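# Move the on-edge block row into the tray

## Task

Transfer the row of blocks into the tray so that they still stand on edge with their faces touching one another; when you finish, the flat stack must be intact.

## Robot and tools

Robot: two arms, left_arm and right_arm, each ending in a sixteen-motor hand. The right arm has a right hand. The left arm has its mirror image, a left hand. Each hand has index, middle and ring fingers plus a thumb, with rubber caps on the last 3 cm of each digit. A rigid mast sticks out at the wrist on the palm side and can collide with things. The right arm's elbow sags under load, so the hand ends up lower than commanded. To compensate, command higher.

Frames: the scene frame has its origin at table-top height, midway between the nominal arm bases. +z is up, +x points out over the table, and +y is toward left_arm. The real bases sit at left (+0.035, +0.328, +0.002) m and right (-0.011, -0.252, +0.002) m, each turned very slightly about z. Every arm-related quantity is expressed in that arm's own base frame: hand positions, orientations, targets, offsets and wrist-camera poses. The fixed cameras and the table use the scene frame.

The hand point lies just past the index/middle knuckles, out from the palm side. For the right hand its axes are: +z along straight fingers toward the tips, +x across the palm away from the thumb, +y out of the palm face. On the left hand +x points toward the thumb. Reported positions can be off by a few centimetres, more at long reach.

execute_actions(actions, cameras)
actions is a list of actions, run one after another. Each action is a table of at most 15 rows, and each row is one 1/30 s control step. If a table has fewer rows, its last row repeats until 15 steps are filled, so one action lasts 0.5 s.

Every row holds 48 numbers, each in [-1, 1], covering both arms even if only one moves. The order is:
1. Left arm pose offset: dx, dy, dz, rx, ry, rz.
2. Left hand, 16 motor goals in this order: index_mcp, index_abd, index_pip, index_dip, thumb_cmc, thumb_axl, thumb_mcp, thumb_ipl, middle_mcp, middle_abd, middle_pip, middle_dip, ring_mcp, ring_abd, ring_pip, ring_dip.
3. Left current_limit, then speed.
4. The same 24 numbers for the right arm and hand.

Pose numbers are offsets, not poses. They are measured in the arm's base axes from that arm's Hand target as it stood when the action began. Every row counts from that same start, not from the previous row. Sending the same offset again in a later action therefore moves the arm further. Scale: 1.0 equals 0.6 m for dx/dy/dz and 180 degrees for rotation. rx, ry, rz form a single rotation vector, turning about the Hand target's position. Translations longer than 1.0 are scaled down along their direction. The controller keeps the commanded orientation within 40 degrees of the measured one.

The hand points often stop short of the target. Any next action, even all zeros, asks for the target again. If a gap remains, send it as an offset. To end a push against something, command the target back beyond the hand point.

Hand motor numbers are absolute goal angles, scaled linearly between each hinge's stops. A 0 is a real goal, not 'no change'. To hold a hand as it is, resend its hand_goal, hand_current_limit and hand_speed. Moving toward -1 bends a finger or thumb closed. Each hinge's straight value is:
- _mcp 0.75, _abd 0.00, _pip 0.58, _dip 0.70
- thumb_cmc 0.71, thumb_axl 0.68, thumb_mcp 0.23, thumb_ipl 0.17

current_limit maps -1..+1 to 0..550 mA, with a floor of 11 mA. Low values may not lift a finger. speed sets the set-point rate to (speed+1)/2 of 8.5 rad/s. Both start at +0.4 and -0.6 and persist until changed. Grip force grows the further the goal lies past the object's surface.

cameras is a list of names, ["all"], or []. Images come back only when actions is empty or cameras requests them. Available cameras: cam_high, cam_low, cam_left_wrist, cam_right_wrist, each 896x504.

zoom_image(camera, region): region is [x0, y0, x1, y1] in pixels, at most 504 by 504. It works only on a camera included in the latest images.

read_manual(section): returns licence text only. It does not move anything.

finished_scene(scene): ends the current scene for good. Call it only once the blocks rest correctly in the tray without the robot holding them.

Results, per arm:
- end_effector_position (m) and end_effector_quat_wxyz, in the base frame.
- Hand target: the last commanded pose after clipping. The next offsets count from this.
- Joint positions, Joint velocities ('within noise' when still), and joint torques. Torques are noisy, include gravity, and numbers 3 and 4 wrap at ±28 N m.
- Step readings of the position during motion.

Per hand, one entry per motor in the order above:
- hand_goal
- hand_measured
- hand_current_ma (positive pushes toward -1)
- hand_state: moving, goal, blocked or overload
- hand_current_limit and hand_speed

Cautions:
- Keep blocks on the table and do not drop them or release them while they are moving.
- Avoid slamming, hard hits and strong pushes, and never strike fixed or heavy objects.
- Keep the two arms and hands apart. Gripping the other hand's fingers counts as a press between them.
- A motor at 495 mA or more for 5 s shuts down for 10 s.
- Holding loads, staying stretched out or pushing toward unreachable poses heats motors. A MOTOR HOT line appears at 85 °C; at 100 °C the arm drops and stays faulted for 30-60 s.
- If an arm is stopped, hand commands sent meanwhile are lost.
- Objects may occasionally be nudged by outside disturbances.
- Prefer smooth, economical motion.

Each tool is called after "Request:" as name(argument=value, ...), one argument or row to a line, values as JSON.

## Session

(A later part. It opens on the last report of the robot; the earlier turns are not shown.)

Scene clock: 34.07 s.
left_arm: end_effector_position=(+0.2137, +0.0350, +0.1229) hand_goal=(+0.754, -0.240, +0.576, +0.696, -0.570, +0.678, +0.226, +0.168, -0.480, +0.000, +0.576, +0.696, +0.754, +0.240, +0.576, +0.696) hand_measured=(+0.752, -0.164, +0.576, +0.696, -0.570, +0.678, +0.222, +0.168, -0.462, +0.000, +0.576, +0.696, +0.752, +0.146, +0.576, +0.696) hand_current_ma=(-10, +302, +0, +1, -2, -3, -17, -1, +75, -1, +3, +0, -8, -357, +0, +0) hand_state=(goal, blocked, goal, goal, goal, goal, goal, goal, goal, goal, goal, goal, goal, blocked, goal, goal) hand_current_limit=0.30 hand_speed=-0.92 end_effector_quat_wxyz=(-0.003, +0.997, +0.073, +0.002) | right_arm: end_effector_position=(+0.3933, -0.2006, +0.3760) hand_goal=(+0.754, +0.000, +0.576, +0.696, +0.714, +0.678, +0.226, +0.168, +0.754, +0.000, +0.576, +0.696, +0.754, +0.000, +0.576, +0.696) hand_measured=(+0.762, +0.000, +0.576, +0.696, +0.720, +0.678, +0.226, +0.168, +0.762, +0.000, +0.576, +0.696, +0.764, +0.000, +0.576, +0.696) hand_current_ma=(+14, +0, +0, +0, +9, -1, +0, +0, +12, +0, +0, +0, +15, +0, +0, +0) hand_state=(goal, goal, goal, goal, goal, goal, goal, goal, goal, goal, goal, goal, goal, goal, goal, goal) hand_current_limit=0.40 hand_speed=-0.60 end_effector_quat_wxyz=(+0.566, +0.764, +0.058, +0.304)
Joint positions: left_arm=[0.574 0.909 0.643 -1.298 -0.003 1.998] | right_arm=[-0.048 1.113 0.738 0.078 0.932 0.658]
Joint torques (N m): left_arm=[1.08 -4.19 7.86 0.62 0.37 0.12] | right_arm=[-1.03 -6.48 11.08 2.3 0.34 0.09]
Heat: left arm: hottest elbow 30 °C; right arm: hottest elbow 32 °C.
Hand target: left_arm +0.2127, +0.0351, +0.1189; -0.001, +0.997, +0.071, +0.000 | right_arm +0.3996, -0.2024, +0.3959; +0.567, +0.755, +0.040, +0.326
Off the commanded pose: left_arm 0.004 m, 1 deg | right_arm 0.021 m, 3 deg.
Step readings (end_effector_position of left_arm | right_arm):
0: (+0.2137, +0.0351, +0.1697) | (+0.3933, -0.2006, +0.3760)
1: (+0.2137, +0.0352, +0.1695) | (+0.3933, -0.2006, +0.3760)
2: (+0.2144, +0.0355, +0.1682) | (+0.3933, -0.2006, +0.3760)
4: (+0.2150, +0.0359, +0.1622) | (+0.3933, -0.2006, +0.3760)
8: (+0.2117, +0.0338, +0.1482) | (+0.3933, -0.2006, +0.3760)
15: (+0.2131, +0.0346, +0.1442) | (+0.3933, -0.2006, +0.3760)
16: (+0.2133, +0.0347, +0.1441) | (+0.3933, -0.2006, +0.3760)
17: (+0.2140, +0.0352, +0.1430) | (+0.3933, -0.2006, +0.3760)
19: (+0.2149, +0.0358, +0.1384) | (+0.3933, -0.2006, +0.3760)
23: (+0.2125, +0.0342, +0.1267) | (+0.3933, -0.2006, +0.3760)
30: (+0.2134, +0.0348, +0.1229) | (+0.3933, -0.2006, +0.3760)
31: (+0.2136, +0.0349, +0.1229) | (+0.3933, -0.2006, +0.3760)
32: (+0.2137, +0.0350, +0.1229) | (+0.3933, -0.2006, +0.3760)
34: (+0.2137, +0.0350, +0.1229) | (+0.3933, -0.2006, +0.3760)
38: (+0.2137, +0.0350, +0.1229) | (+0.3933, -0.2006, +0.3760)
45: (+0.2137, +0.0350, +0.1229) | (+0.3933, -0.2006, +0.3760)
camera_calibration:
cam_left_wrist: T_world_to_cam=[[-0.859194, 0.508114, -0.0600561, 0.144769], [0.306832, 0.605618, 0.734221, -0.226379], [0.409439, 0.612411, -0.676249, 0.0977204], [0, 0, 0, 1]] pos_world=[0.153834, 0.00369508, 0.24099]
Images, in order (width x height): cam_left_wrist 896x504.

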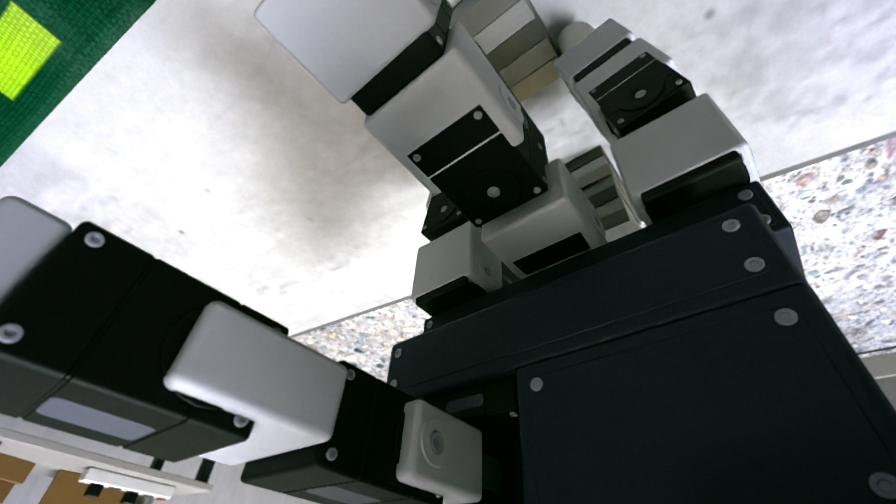

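Request:
execute_actions(
  actions=[
    [[0.0242,0.0157,0.0396,0.0095,-0.0147,0,0.754,-0.24,0.576,0.696,-0.57,0.678,0.226,0.168,-0.48,0,0.576,0.696,0.754,0.24,0.576,0.696,0.3,-0.93,0,0,0,0,0,0,0.754,0,0.576,0.696,0.714,0.678,0.226,0.168,0.754,0,0.576,0.696,0.754,0,0.576,0.696,0.4,-0.6]],
    [[0.003,0,0.05,0,0,0,0.754,-0.24,0.576,0.696,-0.57,0.678,0.226,0.168,-0.48,0,0.576,0.696,0.754,0.24,0.576,0.696,0.3,-0.93,0,0,0,0,0,0,0.754,0,0.576,0.696,0.714,0.678,0.226,0.168,0.754,0,0.576,0.696,0.754,0,0.576,0.696,0.4,-0.6]],
    [[0.004,-0.02,0.045,0,0,0,0.754,-0.24,0.576,0.696,-0.57,0.678,0.226,0.168,-0.48,0,0.576,0.696,0.754,0.24,0.576,0.696,0.3,-0.93,0,0,0,0,0,0,0.754,0,0.576,0.696,0.714,0.678,0.226,0.168,0.754,0,0.576,0.696,0.754,0,0.576,0.696,0.4,-0.6]],
    [[0,-0.1125,0.007,-0.0024,0.0037,-0.0104,0.754,-0.24,0.576,0.696,-0.57,0.678,0.226,0.168,-0.48,0,0.576,0.696,0.754,0.24,0.576,0.696,0.3,-0.93,0,0,0,0,0,0,0.754,0,0.576,0.696,0.714,0.678,0.226,0.168,0.754,0,0.576,0.696,0.754,0,0.576,0.696,0.4,-0.6]],
    [[-0.0157,-0.133,0,-0.0024,0.0037,-0.0104,0.754,-0.24,0.576,0.696,-0.57,0.678,0.226,0.168,-0.48,0,0.576,0.696,0.754,0.24,0.576,0.696,0.3,-0.93,0,0,0,0,0,0,0.754,0,0.576,0.696,0.714,0.678,0.226,0.168,0.754,0,0.576,0.696,0.754,0,0.576,0.696,0.4,-0.6]],
  ],
  cameras=["cam_left_wrist"],
)

Request:
zoom_image(
  camera="cam_left_wrist",
  region=[440, 0, 640, 120],
)

Scene clock: 38.03 s.
left_arm: end_effector_position=(+0.2156, -0.1126, +0.1933) hand_goal=(+0.754, -0.240, +0.576, +0.696, -0.570, +0.678, +0.226, +0.168, -0.480, +0.000, +0.576, +0.696, +0.754, +0.240, +0.576, +0.696) hand_measured=(+0.752, -0.164, +0.576, +0.696, -0.570, +0.678, +0.222, +0.168, -0.462, +0.000, +0.576, +0.696, +0.752, +0.146, +0.576, +0.696) hand_current_ma=(-9, +301, +2, +1, -1, -3, -17, -1, +75, -1, +3, +0, -7, -357, +1, +0) hand_state=(goal, blocked, goal, goal, goal, goal, goal, goal, goal, goal, goal, goal, goal, blocked, goal, goal) hand_current_limit=0.30 hand_speed=-0.93 end_effector_quat_wxyz=(-0.004, +0.999, +0.034, +0.006) | right_arm: end_effector_position=(+0.3933, -0.2006, +0.3760) hand_goal=(+0.754, +0.000, +0.576, +0.696, +0.714, +0.678, +0.226, +0.168, +0.754, +0.000, +0.576, +0.696, +0.754, +0.000, +0.576, +0.696) hand_measured=(+0.762, +0.000, +0.576, +0.696, +0.720, +0.678, +0.226, +0.168, +0.762, +0.000, +0.576, +0.696, +0.764, +0.000, +0.576, +0.696) hand_current_ma=(+14, +0, +0, +0, +9, -1, +0, +0, +12, +0, +0, +0, +15, +0, +0, +0) hand_state=(goal, goal, goal, goal, goal, goal, goal, goal, goal, goal, goal, goal, goal, goal, goal, goal) hand_current_limit=0.40 hand_speed=-0.60 end_effector_quat_wxyz=(+0.566, +0.764, +0.058, +0.304)
Joint positions: left_arm=[-0.162 0.796 0.776 -1.542 -0.01 1.34] | right_arm=[-0.048 1.113 0.738 0.078 0.932 0.658]
Joint torques (N m): left_arm=[0.21 -3.31 11.18 0.08 0.16 -0.1] | right_arm=[-1.08 -6.48 11.08 2.28 0.33 0.08]
Heat: left arm: hottest elbow 31 °C; right arm: hottest elbow 33 °C.
Hand target: left_arm +0.2219, -0.1149, +0.2041; -0.006, +0.999, +0.038, +0.012 | right_arm +0.3996, -0.2024, +0.3959; +0.567, +0.755, +0.040, +0.326
Off the commanded pose: left_arm 0.013 m, 1 deg | right_arm 0.021 m, 3 deg.
Step readings (end_effector_position of left_arm | right_arm):
0: (+0.2137, +0.0350, +0.1229) | (+0.3933, -0.2006, +0.3760)
1: (+0.2137, +0.0350, +0.1229) | (+0.3933, -0.2006, +0.3760)
2: (+0.2137, +0.0350, +0.1229) | (+0.3933, -0.2006, +0.3760)
4: (+0.2137, +0.0350, +0.1229) | (+0.3933, -0.2006, +0.3760)
8: (+0.2137, +0.0350, +0.1229) | (+0.3933, -0.2006, +0.3760)
15: (+0.2137, +0.0350, +0.1229) | (+0.3933, -0.2006, +0.3760)
16: (+0.2138, +0.0350, +0.1232) | (+0.3933, -0.2006, +0.3760)
17: (+0.2133, +0.0346, +0.1242) | (+0.3933, -0.2006, +0.3760)
19: (+0.2125, +0.0341, +0.1297) | (+0.3933, -0.2006, +0.3760)
23: (+0.2165, +0.0366, +0.1441) | (+0.3933, -0.2006, +0.3760)
30: (+0.2180, +0.0376, +0.1517) | (+0.3933, -0.2006, +0.3760)
31: (+0.2176, +0.0373, +0.1518) | (+0.3933, -0.2006, +0.3760)
32: (+0.2168, +0.0366, +0.1528) | (+0.3933, -0.2006, +0.3760)
34: (+0.2148, +0.0328, +0.1573) | (+0.3933, -0.2006, +0.3760)
38: (+0.2165, +0.0275, +0.1705) | (+0.3933, -0.2006, +0.3760)
45: (+0.2193, +0.0273, +0.1789) | (+0.3933, -0.2006, +0.3760)
46: (+0.2192, +0.0266, +0.1790) | (+0.3933, -0.2006, +0.3760)
47: (+0.2191, +0.0242, +0.1792) | (+0.3933, -0.2006, +0.3760)
49: (+0.2194, +0.0087, +0.1823) | (+0.3933, -0.2006, +0.3760)
53: (+0.2171, -0.0252, +0.1910) | (+0.3933, -0.2006, +0.3760)
60: (+0.2196, -0.0358, +0.1912) | (+0.3933, -0.2006, +0.3760)
61: (+0.2201, -0.0366, +0.1911) | (+0.3933, -0.2006, +0.3760)
62: (+0.2204, -0.0396, +0.1912) | (+0.3933, -0.2006, +0.3760)
64: (+0.2184, -0.0586, +0.1930) | (+0.3933, -0.2006, +0.3760)
68: (+0.2090, -0.0984, +0.1980) | (+0.3933, -0.2006, +0.3760)
75: (+0.2106, -0.1126, +0.1953) | (+0.3933, -0.2006, +0.3760)
camera_calibration:
cam_left_wrist: T_world_to_cam=[[-0.816076, 0.574431, -0.0636299, 0.224566], [0.349309, 0.57795, 0.737535, -0.202241], [0.460438, 0.579658, -0.672305, 0.219463], [0, 0, 0, 1]] pos_world=[0.152858, -0.139325, 0.310995]
Images, in order (width x height): cam_left_wrist 896x504.

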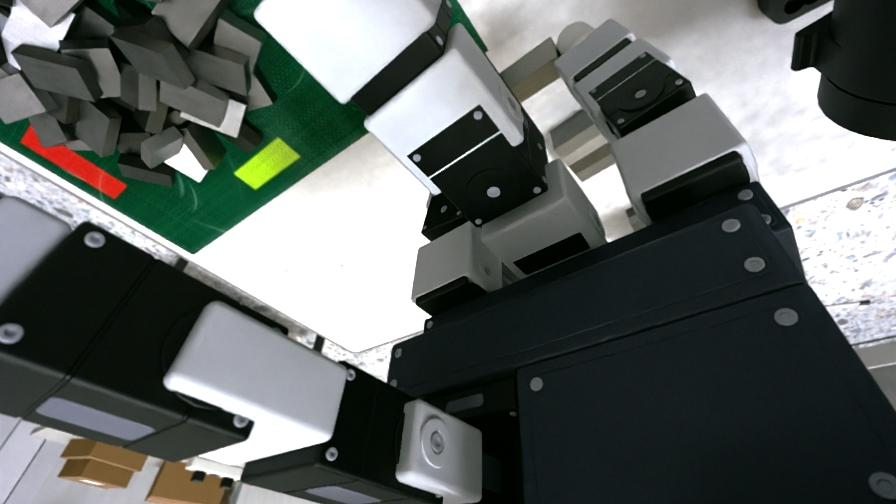

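Scaled by 2.520.

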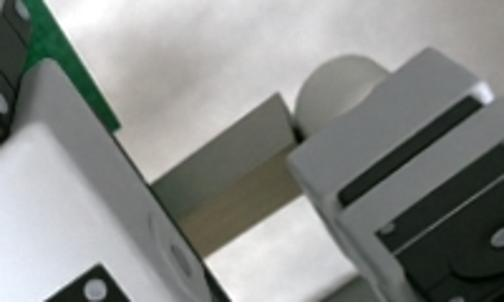

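Request:
execute_actions(
  actions=[
    [[-0.0365,-0.1335,0,-0.0014,0.0025,-0.0105,0.754,-0.24,0.576,0.696,-0.57,0.678,0.226,0.168,-0.48,0,0.576,0.696,0.754,0.24,0.576,0.696,0.3,-0.93,0,0,0,0,0,0,0.754,0,0.576,0.696,0.714,0.678,0.226,0.168,0.754,0,0.576,0.696,0.754,0,0.576,0.696,0.4,-0.6]],
    [[-0.0467,-0.125,-0.0067,-0.0013,0.0025,-0.0105,0.754,-0.24,0.576,0.696,-0.57,0.678,0.226,0.168,-0.48,0,0.576,0.696,0.754,0.24,0.576,0.696,0.3,-0.93,0,0,0,0,0,0,0.754,0,0.576,0.696,0.714,0.678,0.226,0.168,0.754,0,0.576,0.696,0.754,0,0.576,0.696,0.4,-0.6]],
    [[-0.0417,-0.1167,-0.005,-0.0013,0.0025,-0.0105,0.754,-0.24,0.576,0.696,-0.57,0.678,0.226,0.168,-0.48,0,0.576,0.696,0.754,0.24,0.576,0.696,0.3,-0.93,0,0,0,0,0,0,0.754,0,0.576,0.696,0.714,0.678,0.226,0.168,0.754,0,0.576,0.696,0.754,0,0.576,0.696,0.4,-0.6]],
    [[-0.0283,-0.1083,0,0,0,0,0.754,-0.24,0.576,0.696,-0.57,0.678,0.226,0.168,-0.48,0,0.576,0.696,0.754,0.24,0.576,0.696,0.3,-0.93,0,0,0,0,0,0,0.754,0,0.576,0.696,0.714,0.678,0.226,0.168,0.754,0,0.576,0.696,0.754,0,0.576,0.696,0.4,-0.6]],
  ],
  cameras=["cam_left_wrist"],
)

Request:
zoom_image(
  camera="cam_left_wrist",
  region=[440, 0, 640, 120],
)

Scene clock: 40.93 s.
left_arm: end_effector_position=(+0.1214, -0.3854, +0.1750) hand_goal=(+0.754, -0.240, +0.576, +0.696, -0.570, +0.678, +0.226, +0.168, -0.480, +0.000, +0.576, +0.696, +0.754, +0.240, +0.576, +0.696) hand_measured=(+0.752, -0.164, +0.576, +0.696, -0.570, +0.678, +0.222, +0.168, -0.462, +0.000, +0.576, +0.696, +0.752, +0.146, +0.576, +0.696) hand_current_ma=(-10, +301, +0, +1, +1, -3, -17, -1, +75, -1, +3, +0, -8, -357, +0, +0) hand_state=(goal, blocked, goal, goal, goal, goal, goal, goal, goal, goal, goal, goal, goal, blocked, goal, goal) hand_current_limit=0.30 hand_speed=-0.93 end_effector_quat_wxyz=(-0.021, +1.000, -0.018, -0.009) | right_arm: end_effector_position=(+0.3933, -0.2006, +0.3760) hand_goal=(+0.754, +0.000, +0.576, +0.696, +0.714, +0.678, +0.226, +0.168, +0.754, +0.000, +0.576, +0.696, +0.754, +0.000, +0.576, +0.696) hand_measured=(+0.762, +0.000, +0.576, +0.696, +0.720, +0.678, +0.226, +0.168, +0.762, +0.000, +0.576, +0.696, +0.764, +0.000, +0.576, +0.696) hand_current_ma=(+14, +0, +0, +0, +9, -1, +0, +0, +12, +0, +0, +0, +15, +0, +0, +0) hand_state=(goal, goal, goal, goal, goal, goal, goal, goal, goal, goal, goal, goal, goal, goal, goal, goal) hand_current_limit=0.40 hand_speed=-0.60 end_effector_quat_wxyz=(+0.566, +0.764, +0.058, +0.304)
Joint positions: left_arm=[-1.241 1.219 1 -1.398 0.002 0.367] | right_arm=[-0.048 1.113 0.738 0.078 0.932 0.658]
Joint torques (N m): left_arm=[1.14 -9 13.18 0.51 0.01 -0.11] | right_arm=[-1.03 -6.36 11.06 2.29 0.33 0.09]
Heat: left arm: hottest elbow 32 °C; right arm: hottest elbow 33 °C.
Hand target: left_arm +0.1301, -0.4049, +0.1970; +0.000, +1.000, -0.011, +0.001 | right_arm +0.3996, -0.2024, +0.3959; +0.567, +0.755, +0.040, +0.326
Off the commanded pose: left_arm 0.031 m, 3 deg | right_arm 0.021 m, 3 deg.
Step readings (end_effector_position of left_arm | right_arm):
0: (+0.2157, -0.1126, +0.1933) | (+0.3933, -0.2006, +0.3760)
1: (+0.2157, -0.1131, +0.1934) | (+0.3933, -0.2006, +0.3760)
2: (+0.2151, -0.1159, +0.1934) | (+0.3933, -0.2006, +0.3760)
4: (+0.2072, -0.1354, +0.1944) | (+0.3933, -0.2006, +0.3760)
8: (+0.1841, -0.1752, +0.1953) | (+0.3933, -0.2006, +0.3760)
15: (+0.1833, -0.1863, +0.1857) | (+0.3933, -0.2006, +0.3760)
16: (+0.1839, -0.1869, +0.1850) | (+0.3933, -0.2006, +0.3760)
17: (+0.1832, -0.1895, +0.1843) | (+0.3933, -0.2006, +0.3760)
19: (+0.1726, -0.2063, +0.1830) | (+0.3933, -0.2006, +0.3760)
23: (+0.1479, -0.2406, +0.1789) | (+0.3933, -0.2006, +0.3760)
30: (+0.1555, -0.2530, +0.1763) | (+0.3933, -0.2006, +0.3760)
31: (+0.1562, -0.2536, +0.1764) | (+0.3933, -0.2006, +0.3760)
32: (+0.1562, -0.2560, +0.1767) | (+0.3933, -0.2006, +0.3760)
34: (+0.1484, -0.2716, +0.1775) | (+0.3933, -0.2006, +0.3760)
38: (+0.1292, -0.3086, +0.1777) | (+0.3933, -0.2006, +0.3760)
45: (+0.1343, -0.3203, +0.1731) | (+0.3933, -0.2006, +0.3760)
46: (+0.1349, -0.3207, +0.1733) | (+0.3933, -0.2006, +0.3760)
47: (+0.1351, -0.3223, +0.1736) | (+0.3933, -0.2006, +0.3760)
49: (+0.1313, -0.3354, +0.1754) | (+0.3933, -0.2006, +0.3760)
53: (+0.1183, -0.3725, +0.1781) | (+0.3933, -0.2006, +0.3760)
60: (+0.1200, -0.3858, +0.1750) | (+0.3933, -0.2006, +0.3760)
camera_calibration:
cam_left_wrist: T_world_to_cam=[[-0.753091, 0.657657, -0.018456, 0.319748], [0.428801, 0.511915, 0.744361, -0.0344434], [0.498982, 0.552658, -0.667523, 0.392786], [0, 0, 0, 1]] pos_world=[0.0595757, -0.409728, 0.293733]
Images, in order (width x height): cam_left_wrist 896x504.

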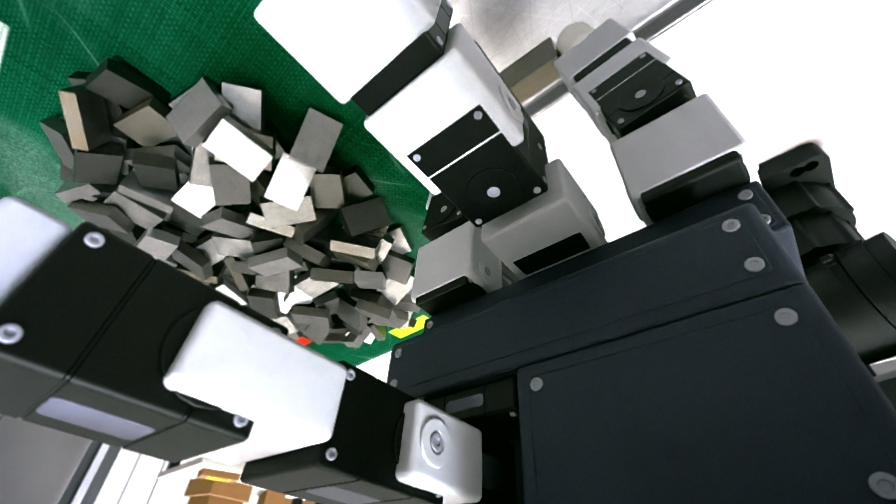

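Scaled by 2.520.

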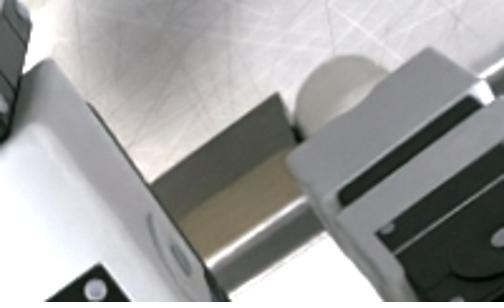

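Request:
execute_actions(
  actions=[
    [[-0.014,-0.05,0.005,0,0,0,0.754,-0.24,0.576,0.696,-0.57,0.678,0.226,0.168,-0.48,0,0.576,0.696,0.754,0.24,0.576,0.696,0.3,-0.93,0,0,0,0,0,0,0.754,0,0.576,0.696,0.714,0.678,0.226,0.168,0.754,0,0.576,0.696,0.754,0,0.576,0.696,0.4,-0.6]],
    [[-0.005,0.0255,-0.075,0,0,0,0.754,-0.24,0.576,0.696,-0.57,0.678,0.226,0.168,-0.48,0,0.576,0.696,0.754,0.24,0.576,0.696,0.3,-0.93,0,0,0,0,0,0,0.754,0,0.576,0.696,0.714,0.678,0.226,0.168,0.754,0,0.576,0.696,0.754,0,0.576,0.696,0.4,-0.6]],
  ],
  cameras=["cam_left_wrist"],
)

Request:
zoom_image(
  camera="cam_left_wrist",
  region=[440, 0, 640, 120],
)

Scene clock: 42.43 s.
left_arm: end_effector_position=(+0.1168, -0.4183, +0.1569) hand_goal=(+0.754, -0.240, +0.576, +0.696, -0.570, +0.678, +0.226, +0.168, -0.480, +0.000, +0.576, +0.696, +0.754, +0.240, +0.576, +0.696) hand_measured=(+0.752, -0.164, +0.576, +0.696, -0.570, +0.678, +0.222, +0.168, -0.462, +0.000, +0.576, +0.696, +0.752, +0.146, +0.576, +0.696) hand_current_ma=(-7, +301, +0, +1, +1, -3, -17, -1, +75, -1, +3, +0, -7, -357, +0, +0) hand_state=(goal, blocked, goal, goal, goal, goal, goal, goal, goal, goal, goal, goal, goal, blocked, goal, goal) hand_current_limit=0.30 hand_speed=-0.93 end_effector_quat_wxyz=(-0.002, +1.000, -0.017, -0.001) | right_arm: end_effector_position=(+0.3933, -0.2006, +0.3760) hand_goal=(+0.754, +0.000, +0.576, +0.696, +0.714, +0.678, +0.226, +0.168, +0.754, +0.000, +0.576, +0.696, +0.754, +0.000, +0.576, +0.696) hand_measured=(+0.762, +0.000, +0.576, +0.696, +0.720, +0.678, +0.226, +0.168, +0.762, +0.000, +0.576, +0.696, +0.764, +0.000, +0.576, +0.696) hand_current_ma=(+14, +0, +0, +0, +9, -1, +0, +0, +12, +0, +0, +0, +15, +0, +0, +0) hand_state=(goal, goal, goal, goal, goal, goal, goal, goal, goal, goal, goal, goal, goal, goal, goal, goal) hand_current_limit=0.40 hand_speed=-0.60 end_effector_quat_wxyz=(+0.566, +0.764, +0.058, +0.304)
Joint positions: left_arm=[-1.285 1.287 1 -1.287 0.001 0.32] | right_arm=[-0.048 1.113 0.738 0.078 0.932 0.658]
Joint torques (N m): left_arm=[0.67 -10.93 8.34 1.02 0 -0.09] | right_arm=[-1.08 -6.48 11.06 2.3 0.33 0.08]
Heat: left arm: hottest elbow 32 °C; right arm: hottest elbow 33 °C.
Hand target: left_arm +0.1187, -0.4196, +0.1549; +0.000, +1.000, -0.011, +0.001 | right_arm +0.3996, -0.2024, +0.3959; +0.567, +0.755, +0.040, +0.326
Off the commanded pose: left_arm 0.003 m, 1 deg | right_arm 0.021 m, 3 deg.
Step readings (end_effector_position of left_arm | right_arm):
0: (+0.1214, -0.3854, +0.1750) | (+0.3933, -0.2006, +0.3760)
1: (+0.1216, -0.3855, +0.1750) | (+0.3933, -0.2006, +0.3760)
2: (+0.1218, -0.3868, +0.1756) | (+0.3933, -0.2006, +0.3760)
4: (+0.1217, -0.3932, +0.1773) | (+0.3933, -0.2006, +0.3760)
8: (+0.1175, -0.4105, +0.1805) | (+0.3933, -0.2006, +0.3760)
15: (+0.1157, -0.4149, +0.1793) | (+0.3933, -0.2006, +0.3760)
16: (+0.1158, -0.4150, +0.1793) | (+0.3933, -0.2006, +0.3760)
17: (+0.1163, -0.4166, +0.1799) | (+0.3933, -0.2006, +0.3760)
19: (+0.1179, -0.4221, +0.1792) | (+0.3933, -0.2006, +0.3760)
23: (+0.1179, -0.4220, +0.1662) | (+0.3933, -0.2006, +0.3760)
30: (+0.1165, -0.4173, +0.1565) | (+0.3933, -0.2006, +0.3760)
camera_calibration:
cam_left_wrist: T_world_to_cam=[[-0.75403, 0.654457, -0.0559114, 0.34222], [0.416682, 0.542401, 0.729505, 0.0143874], [0.507756, 0.526771, -0.681686, 0.391446], [0, 0, 0, 1]] pos_world=[0.0532901, -0.437975, 0.275482]
Images, in order (width x height): cam_left_wrist 896x504.

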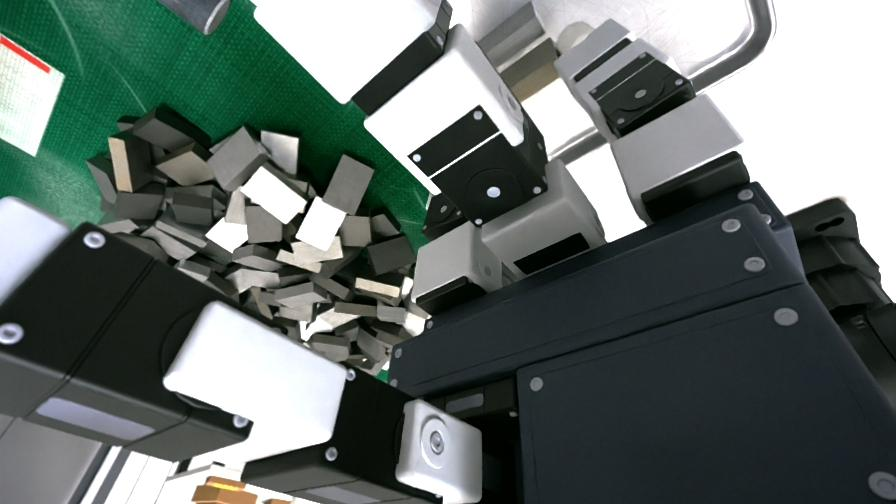

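Scaled by 2.520.

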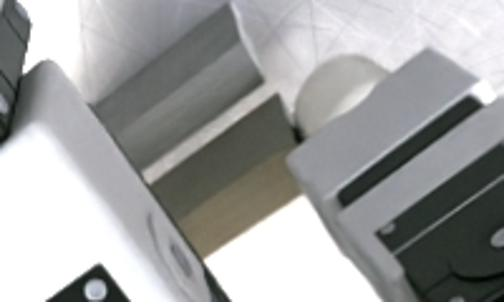

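Request:
execute_actions(
  actions=[
    [[0,0,-0.03,0,0,0,0.754,-0.24,0.576,0.696,-0.57,0.678,0.226,0.168,-0.48,0,0.576,0.696,0.754,0.24,0.576,0.696,0.3,-0.93,0,0,0,0,0,0,0.754,0,0.576,0.696,0.714,0.678,0.226,0.168,0.754,0,0.576,0.696,0.754,0,0.576,0.696,0.4,-0.6]],
  ],
  cameras=["cam_left_wrist"],
)

Request:
zoom_image(
  camera="cam_left_wrist",
  region=[460, 0, 600, 120],
)

Scene clock: 44.13 s.
left_arm: end_effector_position=(+0.1174, -0.4195, +0.1454) hand_goal=(+0.754, -0.240, +0.576, +0.696, -0.570, +0.678, +0.226, +0.168, -0.480, +0.000, +0.576, +0.696, +0.754, +0.240, +0.576, +0.696) hand_measured=(+0.756, -0.164, +0.578, +0.696, -0.570, +0.678, +0.222, +0.168, -0.462, +0.000, +0.576, +0.696, +0.756, +0.148, +0.578, +0.696) hand_current_ma=(+9, +301, +8, +2, +1, -3, -17, -1, +75, -1, +3, +0, +7, -357, +7, +1) hand_state=(goal, blocked, goal, goal, goal, goal, goal, goal, goal, goal, goal, goal, goal, blocked, goal, goal) hand_current_limit=0.30 hand_speed=-0.93 end_effector_quat_wxyz=(+0.005, +1.000, -0.017, +0.002) | right_arm: end_effector_position=(+0.3933, -0.2006, +0.3760) hand_goal=(+0.754, +0.000, +0.576, +0.696, +0.714, +0.678, +0.226, +0.168, +0.754, +0.000, +0.576, +0.696, +0.754, +0.000, +0.576, +0.696) hand_measured=(+0.762, +0.000, +0.576, +0.696, +0.720, +0.678, +0.226, +0.168, +0.762, +0.000, +0.576, +0.696, +0.764, +0.000, +0.576, +0.696) hand_current_ma=(+14, +0, +0, +0, +9, -1, +0, +0, +12, +0, +0, +0, +15, +0, +0, +0) hand_state=(goal, goal, goal, goal, goal, goal, goal, goal, goal, goal, goal, goal, goal, goal, goal, goal) hand_current_limit=0.40 hand_speed=-0.60 end_effector_quat_wxyz=(+0.566, +0.764, +0.058, +0.304)
Joint positions: left_arm=[-1.285 1.292 0.969 -1.237 0 0.32] | right_arm=[-0.048 1.113 0.738 0.078 0.932 0.658]
Joint torques (N m): left_arm=[0.73 -9.82 7.99 1.09 0.06 -0.11] | right_arm=[-1.03 -6.48 11.07 2.3 0.33 0.08]
Heat: left arm: hottest elbow 32 °C; right arm: hottest elbow 33 °C.
Hand target: left_arm +0.1186, -0.4196, +0.1369; +0.000, +1.000, -0.011, +0.000 | right_arm +0.3996, -0.2024, +0.3959; +0.567, +0.755, +0.040, +0.326
Off the commanded pose: left_arm 0.009 m, 1 deg | right_arm 0.021 m, 3 deg.
Step readings (end_effector_position of left_arm | right_arm):
0: (+0.1168, -0.4183, +0.1569) | (+0.3933, -0.2006, +0.3760)
1: (+0.1169, -0.4184, +0.1569) | (+0.3933, -0.2006, +0.3760)
2: (+0.1170, -0.4190, +0.1565) | (+0.3933, -0.2006, +0.3760)
4: (+0.1174, -0.4202, +0.1543) | (+0.3933, -0.2006, +0.3760)
8: (+0.1171, -0.4183, +0.1488) | (+0.3933, -0.2006, +0.3760)
15: (+0.1172, -0.4187, +0.1456) | (+0.3933, -0.2006, +0.3760)
camera_calibration:
cam_left_wrist: T_world_to_cam=[[-0.753703, 0.653599, -0.0688405, 0.344286], [0.412672, 0.552177, 0.724433, 0.0283529], [0.511501, 0.517599, -0.685899, 0.380238], [0, 0, 0, 1]] pos_world=[0.0532968, -0.437491, 0.263966]
Images, in order (width x height): cam_left_wrist 896x504.

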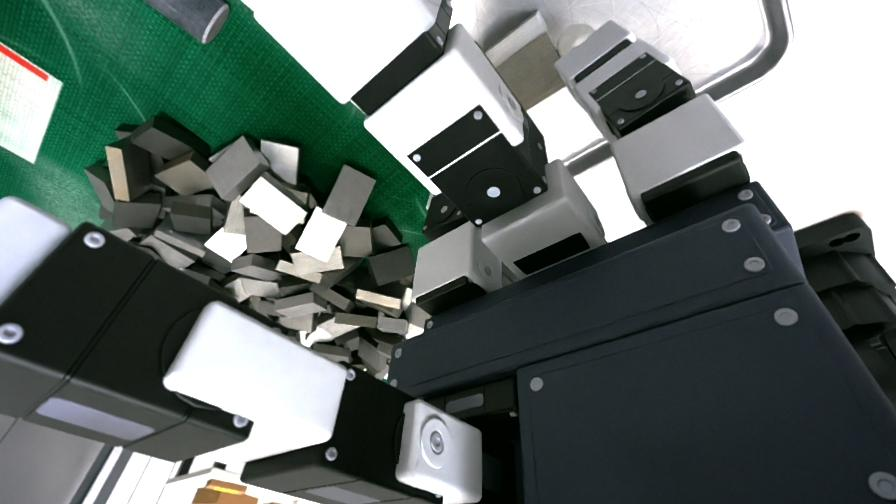

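Scaled by 3.600.

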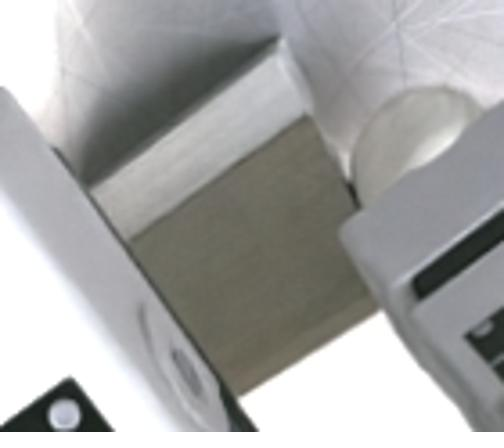

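Request:
execute_actions(
  actions=[
    [[0,0.0008,-0.0315,0,0,0,0.754,-0.24,0.576,0.696,-0.57,0.678,0.226,0.168,-0.48,0,0.576,0.696,0.754,0.24,0.576,0.696,0.3,-0.93,0,0,0,0,0,0,0.754,0,0.576,0.696,0.714,0.678,0.226,0.168,0.754,0,0.576,0.696,0.754,0,0.576,0.696,0.4,-0.6]],
  ],
  cameras=["cam_left_wrist"],
)

Request:
zoom_image(
  camera="cam_left_wrist",
  region=[460, 0, 600, 120],
)

Scene clock: 45.37 s.
left_arm: end_effector_position=(+0.1170, -0.4181, +0.1222) hand_goal=(+0.754, -0.240, +0.576, +0.696, -0.570, +0.678, +0.226, +0.168, -0.480, +0.000, +0.576, +0.696, +0.754, +0.240, +0.576, +0.696) hand_measured=(+0.756, -0.164, +0.578, +0.696, -0.570, +0.678, +0.222, +0.168, -0.462, +0.000, +0.576, +0.696, +0.754, +0.148, +0.578, +0.696) hand_current_ma=(+5, +301, +8, +2, +1, -3, -17, -1, +75, -1, +3, +0, +0, -357, +5, +1) hand_state=(goal, blocked, goal, goal, goal, goal, goal, goal, goal, goal, goal, goal, goal, blocked, goal, goal) hand_current_limit=0.30 hand_speed=-0.93 end_effector_quat_wxyz=(+0.001, +1.000, -0.017, +0.000) | right_arm: end_effector_position=(+0.3933, -0.2006, +0.3760) hand_goal=(+0.754, +0.000, +0.576, +0.696, +0.714, +0.678, +0.226, +0.168, +0.754, +0.000, +0.576, +0.696, +0.754, +0.000, +0.576, +0.696) hand_measured=(+0.762, +0.000, +0.576, +0.696, +0.720, +0.678, +0.226, +0.168, +0.762, +0.000, +0.576, +0.696, +0.764, +0.000, +0.576, +0.696) hand_current_ma=(+14, +0, +0, +0, +9, -1, +0, +0, +12, +0, +0, +0, +15, +0, +0, +0) hand_state=(goal, goal, goal, goal, goal, goal, goal, goal, goal, goal, goal, goal, goal, goal, goal, goal) hand_current_limit=0.40 hand_speed=-0.60 end_effector_quat_wxyz=(+0.566, +0.764, +0.058, +0.304)
Joint positions: left_arm=[-1.285 1.316 0.928 -1.181 0 0.32] | right_arm=[-0.048 1.113 0.738 0.078 0.932 0.658]
Joint torques (N m): left_arm=[0.91 -10.75 8.09 0.99 0.07 -0.11] | right_arm=[-1.08 -6.48 11.06 2.3 0.34 0.08]
Heat: left arm: hottest elbow 32 °C; right arm: hottest elbow 34 °C.
Hand target: left_arm +0.1186, -0.4191, +0.1180; +0.000, +1.000, -0.011, +0.000 | right_arm +0.3996, -0.2024, +0.3959; +0.567, +0.755, +0.040, +0.326
Off the commanded pose: left_arm 0.005 m, 1 deg | right_arm 0.021 m, 3 deg.
Step readings (end_effector_position of left_arm | right_arm):
0: (+0.1174, -0.4195, +0.1454) | (+0.3933, -0.2006, +0.3760)
1: (+0.1174, -0.4194, +0.1452) | (+0.3933, -0.2006, +0.3760)
2: (+0.1176, -0.4200, +0.1447) | (+0.3933, -0.2006, +0.3760)
4: (+0.1178, -0.4206, +0.1411) | (+0.3933, -0.2006, +0.3760)
8: (+0.1170, -0.4181, +0.1284) | (+0.3933, -0.2006, +0.3760)
15: (+0.1169, -0.4177, +0.1221) | (+0.3933, -0.2006, +0.3760)
camera_calibration:
cam_left_wrist: T_world_to_cam=[[-0.753863, 0.654152, -0.0614482, 0.340879], [0.414499, 0.546067, 0.728012, 0.0413933], [0.509785, 0.523351, -0.682805, 0.366085], [0, 0, 0, 1]] pos_world=[0.0531937, -0.437181, 0.240776]
Images, in order (width x height): cam_left_wrist 896x504.

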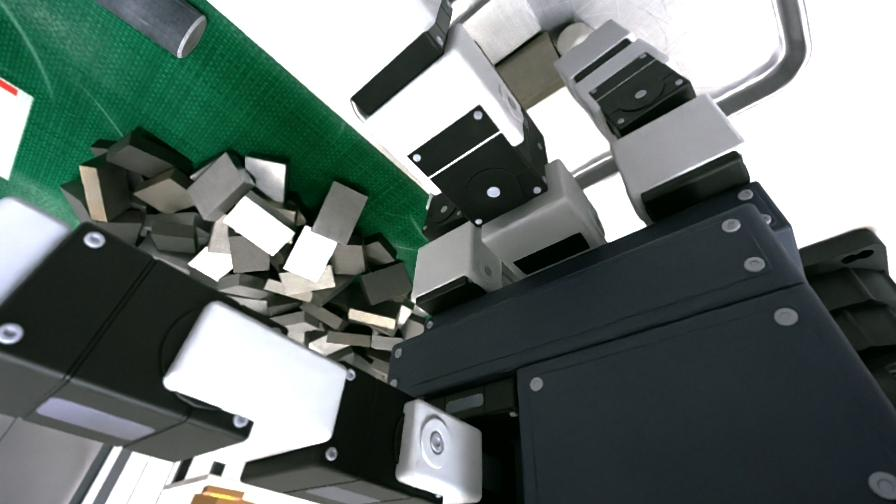

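Scaled by 3.600.

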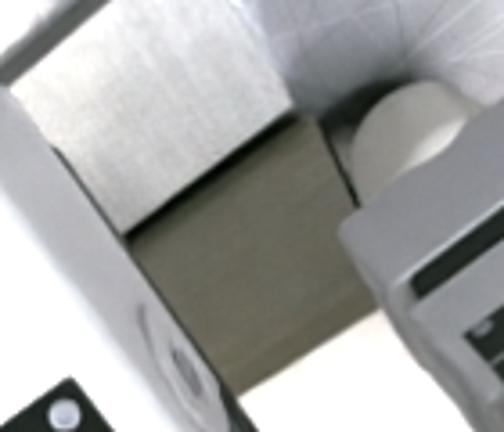

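Request:
execute_actions(
  actions=[],
)

Request:
zoom_image(
  camera="cam_high",
  region=[400, 30, 520, 130],
)

Request:
zoom_image(
  camera="cam_low",
  region=[390, 220, 480, 300],
)

Request:
zoom_image(
  camera="cam_right_wrist",
  region=[0, 0, 504, 504],
)

Scene clock: 46.37 s.
left_arm: end_effector_position=(+0.1170, -0.4181, +0.1222) hand_goal=(+0.754, -0.240, +0.576, +0.696, -0.570, +0.678, +0.226, +0.168, -0.480, +0.000, +0.576, +0.696, +0.754, +0.240, +0.576, +0.696) hand_measured=(+0.756, -0.164, +0.578, +0.696, -0.570, +0.678, +0.222, +0.168, -0.462, +0.000, +0.576, +0.696, +0.754, +0.148, +0.578, +0.696) hand_current_ma=(+5, +301, +8, +2, +1, -3, -17, -1, +75, -1, +3, +0, +0, -357, +5, +1) hand_state=(goal, blocked, goal, goal, goal, goal, goal, goal, goal, goal, goal, goal, goal, blocked, goal, goal) hand_current_limit=0.30 hand_speed=-0.93 end_effector_quat_wxyz=(+0.001, +1.000, -0.017, +0.000) | right_arm: end_effector_position=(+0.3933, -0.2006, +0.3760) hand_goal=(+0.754, +0.000, +0.576, +0.696, +0.714, +0.678, +0.226, +0.168, +0.754, +0.000, +0.576, +0.696, +0.754, +0.000, +0.576, +0.696) hand_measured=(+0.762, +0.000, +0.576, +0.696, +0.720, +0.678, +0.226, +0.168, +0.762, +0.000, +0.576, +0.696, +0.764, +0.000, +0.576, +0.696) hand_current_ma=(+14, +0, +0, +0, +9, -1, +0, +0, +12, +0, +0, +0, +15, +0, +0, +0) hand_state=(goal, goal, goal, goal, goal, goal, goal, goal, goal, goal, goal, goal, goal, goal, goal, goal) hand_current_limit=0.40 hand_speed=-0.60 end_effector_quat_wxyz=(+0.566, +0.764, +0.058, +0.304)
Joint positions: left_arm=[-1.285 1.316 0.928 -1.181 0 0.32] | right_arm=[-0.048 1.113 0.738 0.078 0.932 0.658]
Joint velocities: within noise
Joint torques (N m): left_arm=[0.97 -10.52 8.14 1.02 0.07 -0.11] | right_arm=[-1.08 -6.48 11.06 2.3 0.33 0.09]
Heat: left arm: hottest elbow 32 °C; right arm: hottest elbow 34 °C.
Hand target: left_arm +0.1186, -0.4191, +0.1180; +0.000, +1.000, -0.011, +0.000 | right_arm +0.3996, -0.2024, +0.3959; +0.567, +0.755, +0.040, +0.326
Off the commanded pose: left_arm 0.005 m, 1 deg | right_arm 0.021 m, 3 deg.
camera_calibration:
cam_left_wrist: T_world_to_cam=[[-0.753863, 0.654152, -0.0614482, 0.340879], [0.414499, 0.546067, 0.728012, 0.0413933], [0.509785, 0.523351, -0.682805, 0.366085], [0, 0, 0, 1]] pos_world=[0.0531937, -0.437181, 0.240776]
cam_right_wrist: T_world_to_cam=[[-0.766703, -0.594303, 0.242838, 0.127917], [-0.610924, 0.559121, -0.560496, 0.523152], [0.197328, -0.578089, -0.791754, 0.232826], [0, 0, 0, 1]] pos_world=[0.371737, -0.0818893, 0.446502]

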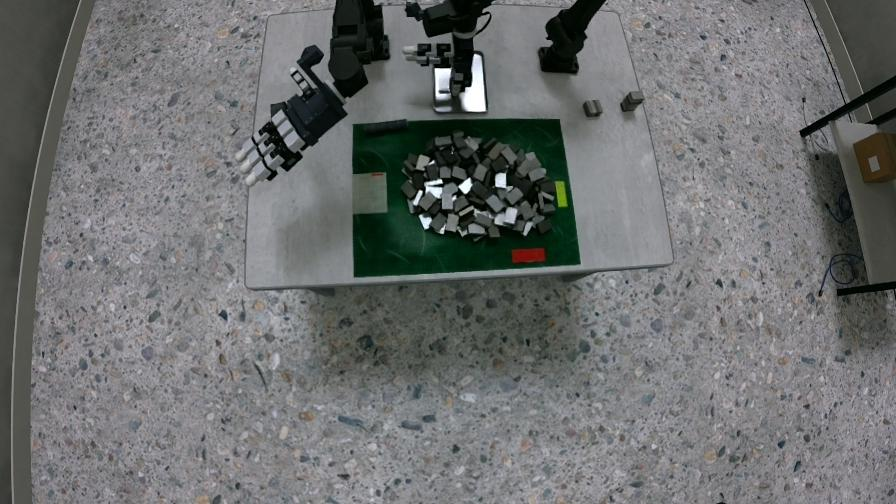

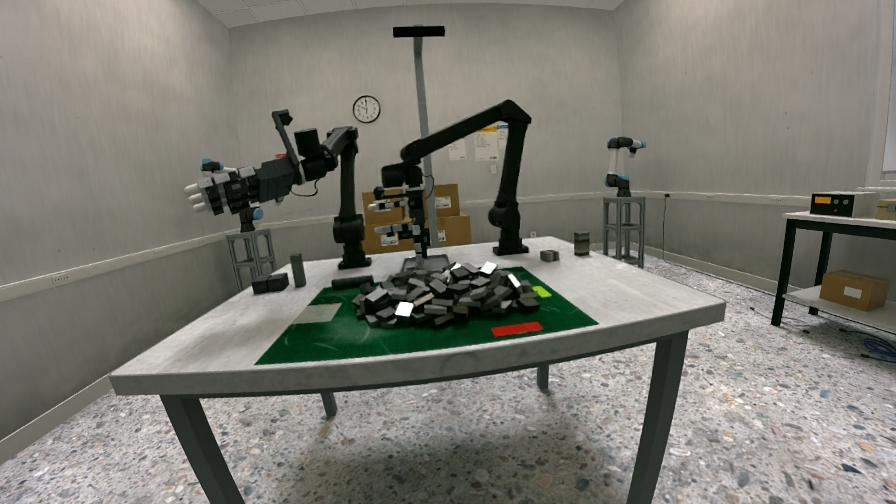

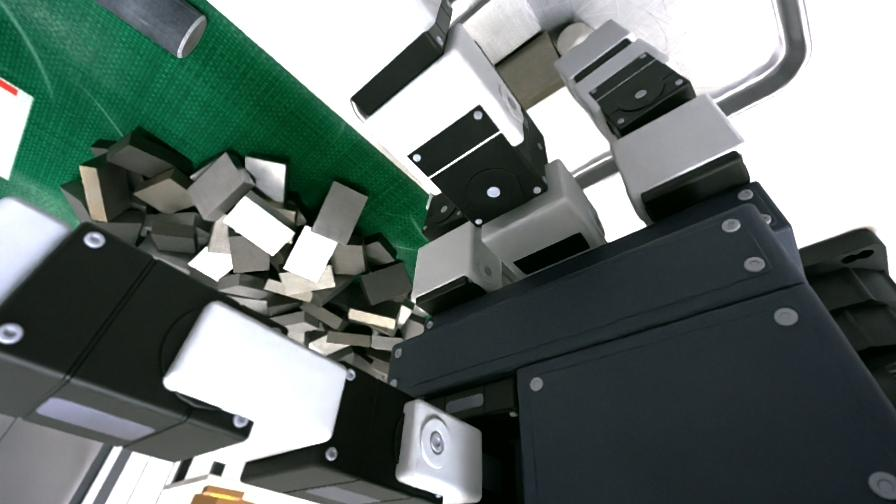

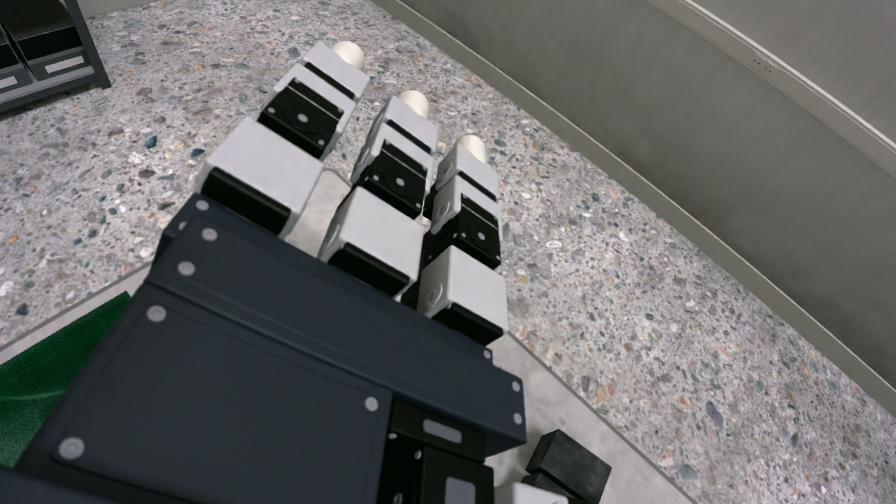

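Scaled by 4.200.

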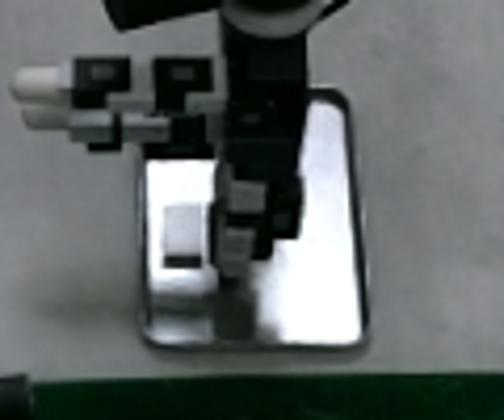

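Scaled by 5.600.

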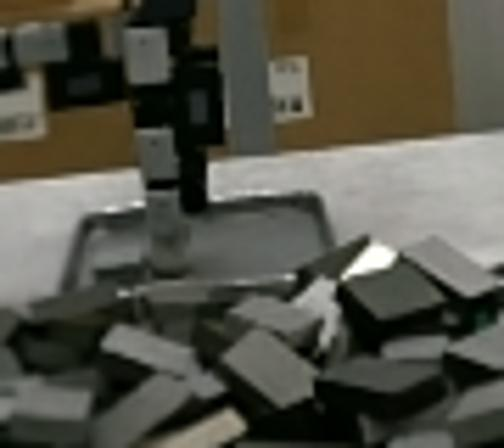

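Scaled by 1.000.

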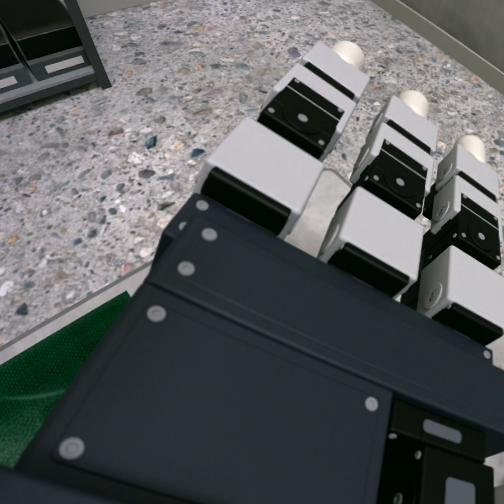

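Request:
execute_actions(
  actions=[
    [[0.002,0.02,0.03,0,0,0,0.754,-0.24,0.576,0.696,-0.57,0.678,0.226,0.168,-0.48,0,0.576,0.696,0.754,0.24,0.576,0.696,0.3,-0.93,0,0,0,0,0,0,0.754,0,0.576,0.696,0.714,0.678,0.226,0.168,0.754,0,0.576,0.696,0.754,0,0.576,0.696,0.4,-0.6]],
    [[0.005,0.02,0.06,0,0,0,0.754,-0.24,0.576,0.696,-0.57,0.678,0.226,0.168,-0.48,0,0.576,0.696,0.754,0.24,0.576,0.696,0.3,-0.93,0,0,0,0,0,0,0.754,0,0.576,0.696,0.714,0.678,0.226,0.168,0.754,0,0.576,0.696,0.754,0,0.576,0.696,0.4,-0.6]],
  ],
  cameras=["cam_left_wrist","cam_high","cam_low"],
)

Request:
zoom_image(
  camera="cam_left_wrist",
  region=[460, 0, 600, 120],
)

Request:
zoom_image(
  camera="cam_high",
  region=[420, 40, 500, 120],
)

Request:
zoom_image(
  camera="cam_low",
  region=[395, 225, 465, 285],
)

Scene clock: 49.00 s.
left_arm: end_effector_position=(+0.1161, -0.3807, +0.1492) hand_goal=(+0.754, -0.240, +0.576, +0.696, -0.570, +0.678, +0.226, +0.168, -0.480, +0.000, +0.576, +0.696, +0.754, +0.240, +0.576, +0.696) hand_measured=(+0.752, -0.164, +0.578, +0.696, -0.570, +0.678, +0.222, +0.168, -0.462, +0.000, +0.576, +0.696, +0.750, +0.148, +0.576, +0.696) hand_current_ma=(-7, +301, +4, +2, +1, -3, -17, -1, +75, -1, +3, +0, -12, -357, +0, +1) hand_state=(goal, blocked, goal, goal, goal, goal, goal, goal, goal, goal, goal, goal, goal, blocked, goal, goal) hand_current_limit=0.30 hand_speed=-0.93 end_effector_quat_wxyz=(-0.020, +1.000, -0.008, -0.006) | right_arm: end_effector_position=(+0.3933, -0.2006, +0.3760) hand_goal=(+0.754, +0.000, +0.576, +0.696, +0.714, +0.678, +0.226, +0.168, +0.754, +0.000, +0.576, +0.696, +0.754, +0.000, +0.576, +0.696) hand_measured=(+0.762, +0.000, +0.576, +0.696, +0.720, +0.678, +0.226, +0.168, +0.762, +0.000, +0.576, +0.696, +0.764, +0.000, +0.576, +0.696) hand_current_ma=(+14, +0, +0, +0, +9, -1, +0, +0, +12, +0, +0, +0, +15, +0, +0, +0) hand_state=(goal, goal, goal, goal, goal, goal, goal, goal, goal, goal, goal, goal, goal, goal, goal, goal) hand_current_limit=0.40 hand_speed=-0.60 end_effector_quat_wxyz=(+0.566, +0.764, +0.058, +0.304)
Joint positions: left_arm=[-1.259 1.218 0.928 -1.323 -0.001 0.328] | right_arm=[-0.048 1.113 0.738 0.078 0.932 0.658]
Joint torques (N m): left_arm=[1.44 -10.11 12.29 0.05 0.07 0.17] | right_arm=[-1.08 -6.42 11.07 2.3 0.34 0.09]
Heat: left arm: hottest elbow 32 °C; right arm: hottest elbow 34 °C.
Hand target: left_arm +0.1228, -0.3951, +0.1720; +0.000, +1.000, -0.011, +0.001 | right_arm +0.3996, -0.2024, +0.3959; +0.567, +0.755, +0.040, +0.326
Off the commanded pose: left_arm 0.028 m, 2 deg | right_arm 0.021 m, 3 deg.
Step readings (end_effector_position of left_arm | right_arm):
0: (+0.1170, -0.4181, +0.1222) | (+0.3933, -0.2006, +0.3760)
1: (+0.1170, -0.4181, +0.1222) | (+0.3933, -0.2006, +0.3760)
2: (+0.1170, -0.4180, +0.1222) | (+0.3933, -0.2006, +0.3760)
4: (+0.1165, -0.4163, +0.1225) | (+0.3933, -0.2006, +0.3760)
8: (+0.1161, -0.4115, +0.1272) | (+0.3933, -0.2006, +0.3760)
15: (+0.1167, -0.4094, +0.1324) | (+0.3933, -0.2006, +0.3760)
16: (+0.1167, -0.4089, +0.1324) | (+0.3933, -0.2006, +0.3760)
17: (+0.1164, -0.4069, +0.1322) | (+0.3933, -0.2006, +0.3760)
19: (+0.1158, -0.3989, +0.1338) | (+0.3933, -0.2006, +0.3760)
23: (+0.1163, -0.3865, +0.1439) | (+0.3933, -0.2006, +0.3760)
30: (+0.1164, -0.3812, +0.1494) | (+0.3933, -0.2006, +0.3760)
camera_calibration:
cam_left_wrist: T_world_to_cam=[[-0.765978, 0.642398, -0.0245343, 0.308733], [0.414089, 0.522222, 0.74553, -0.00992929], [0.49174, 0.5609, -0.66602, 0.37935], [0, 0, 0, 1]] pos_world=[0.054053, -0.405922, 0.267632]
Images, in order (width x height): cam_high 896x504, cam_low 896x504, cam_left_wrist 896x504.

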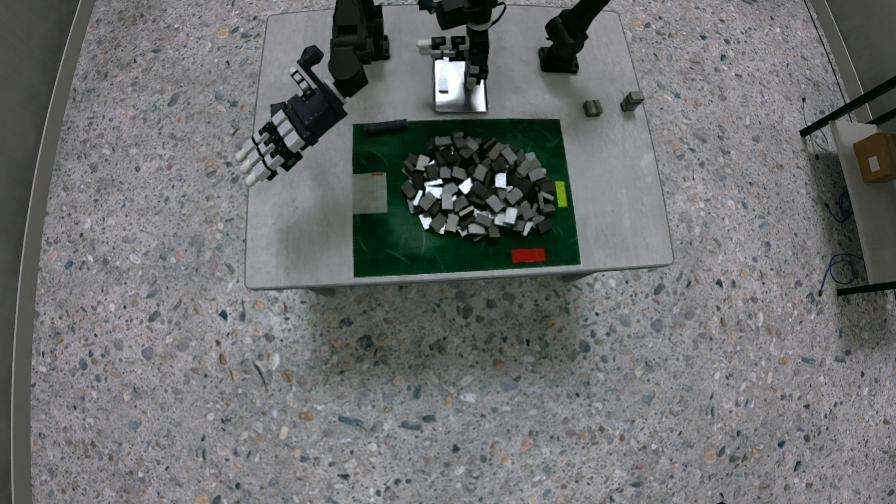

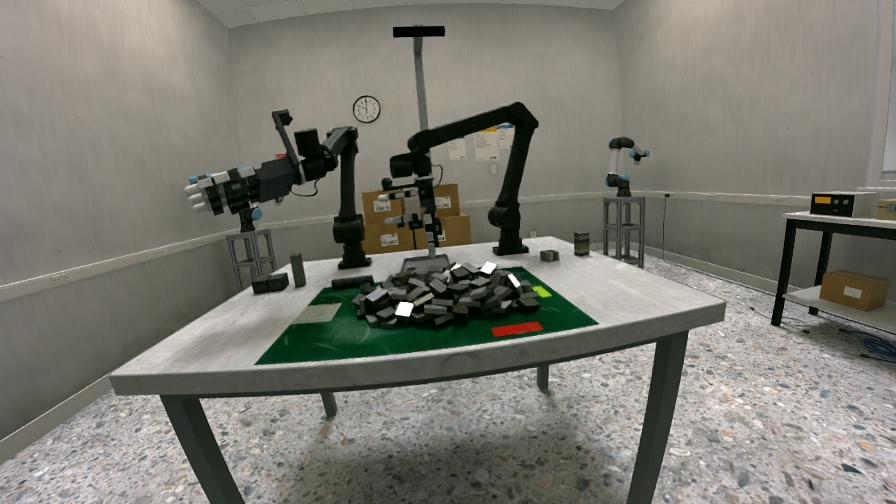

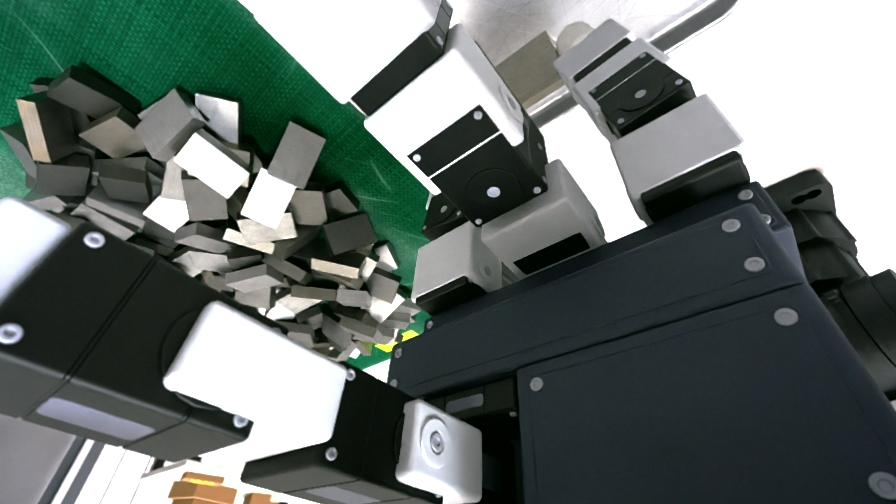

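Scaled by 3.600.

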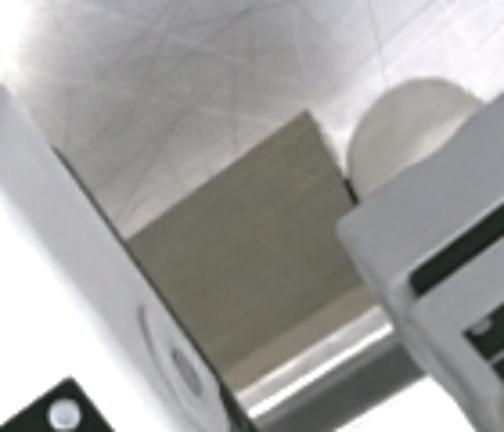

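Scaled by 6.300.

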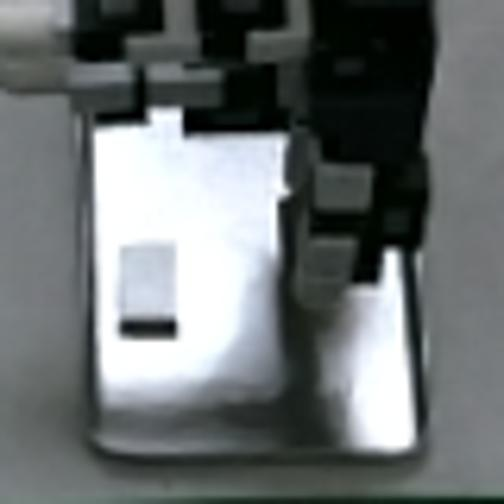

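Scaled by 7.200.

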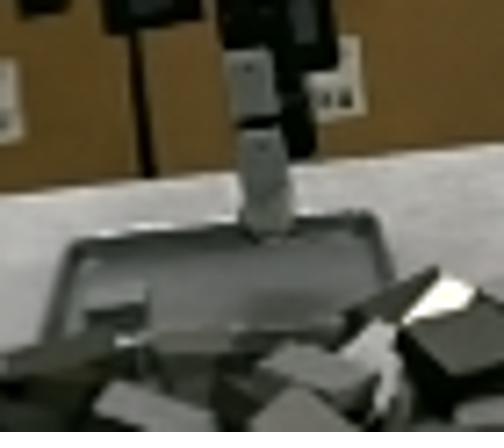

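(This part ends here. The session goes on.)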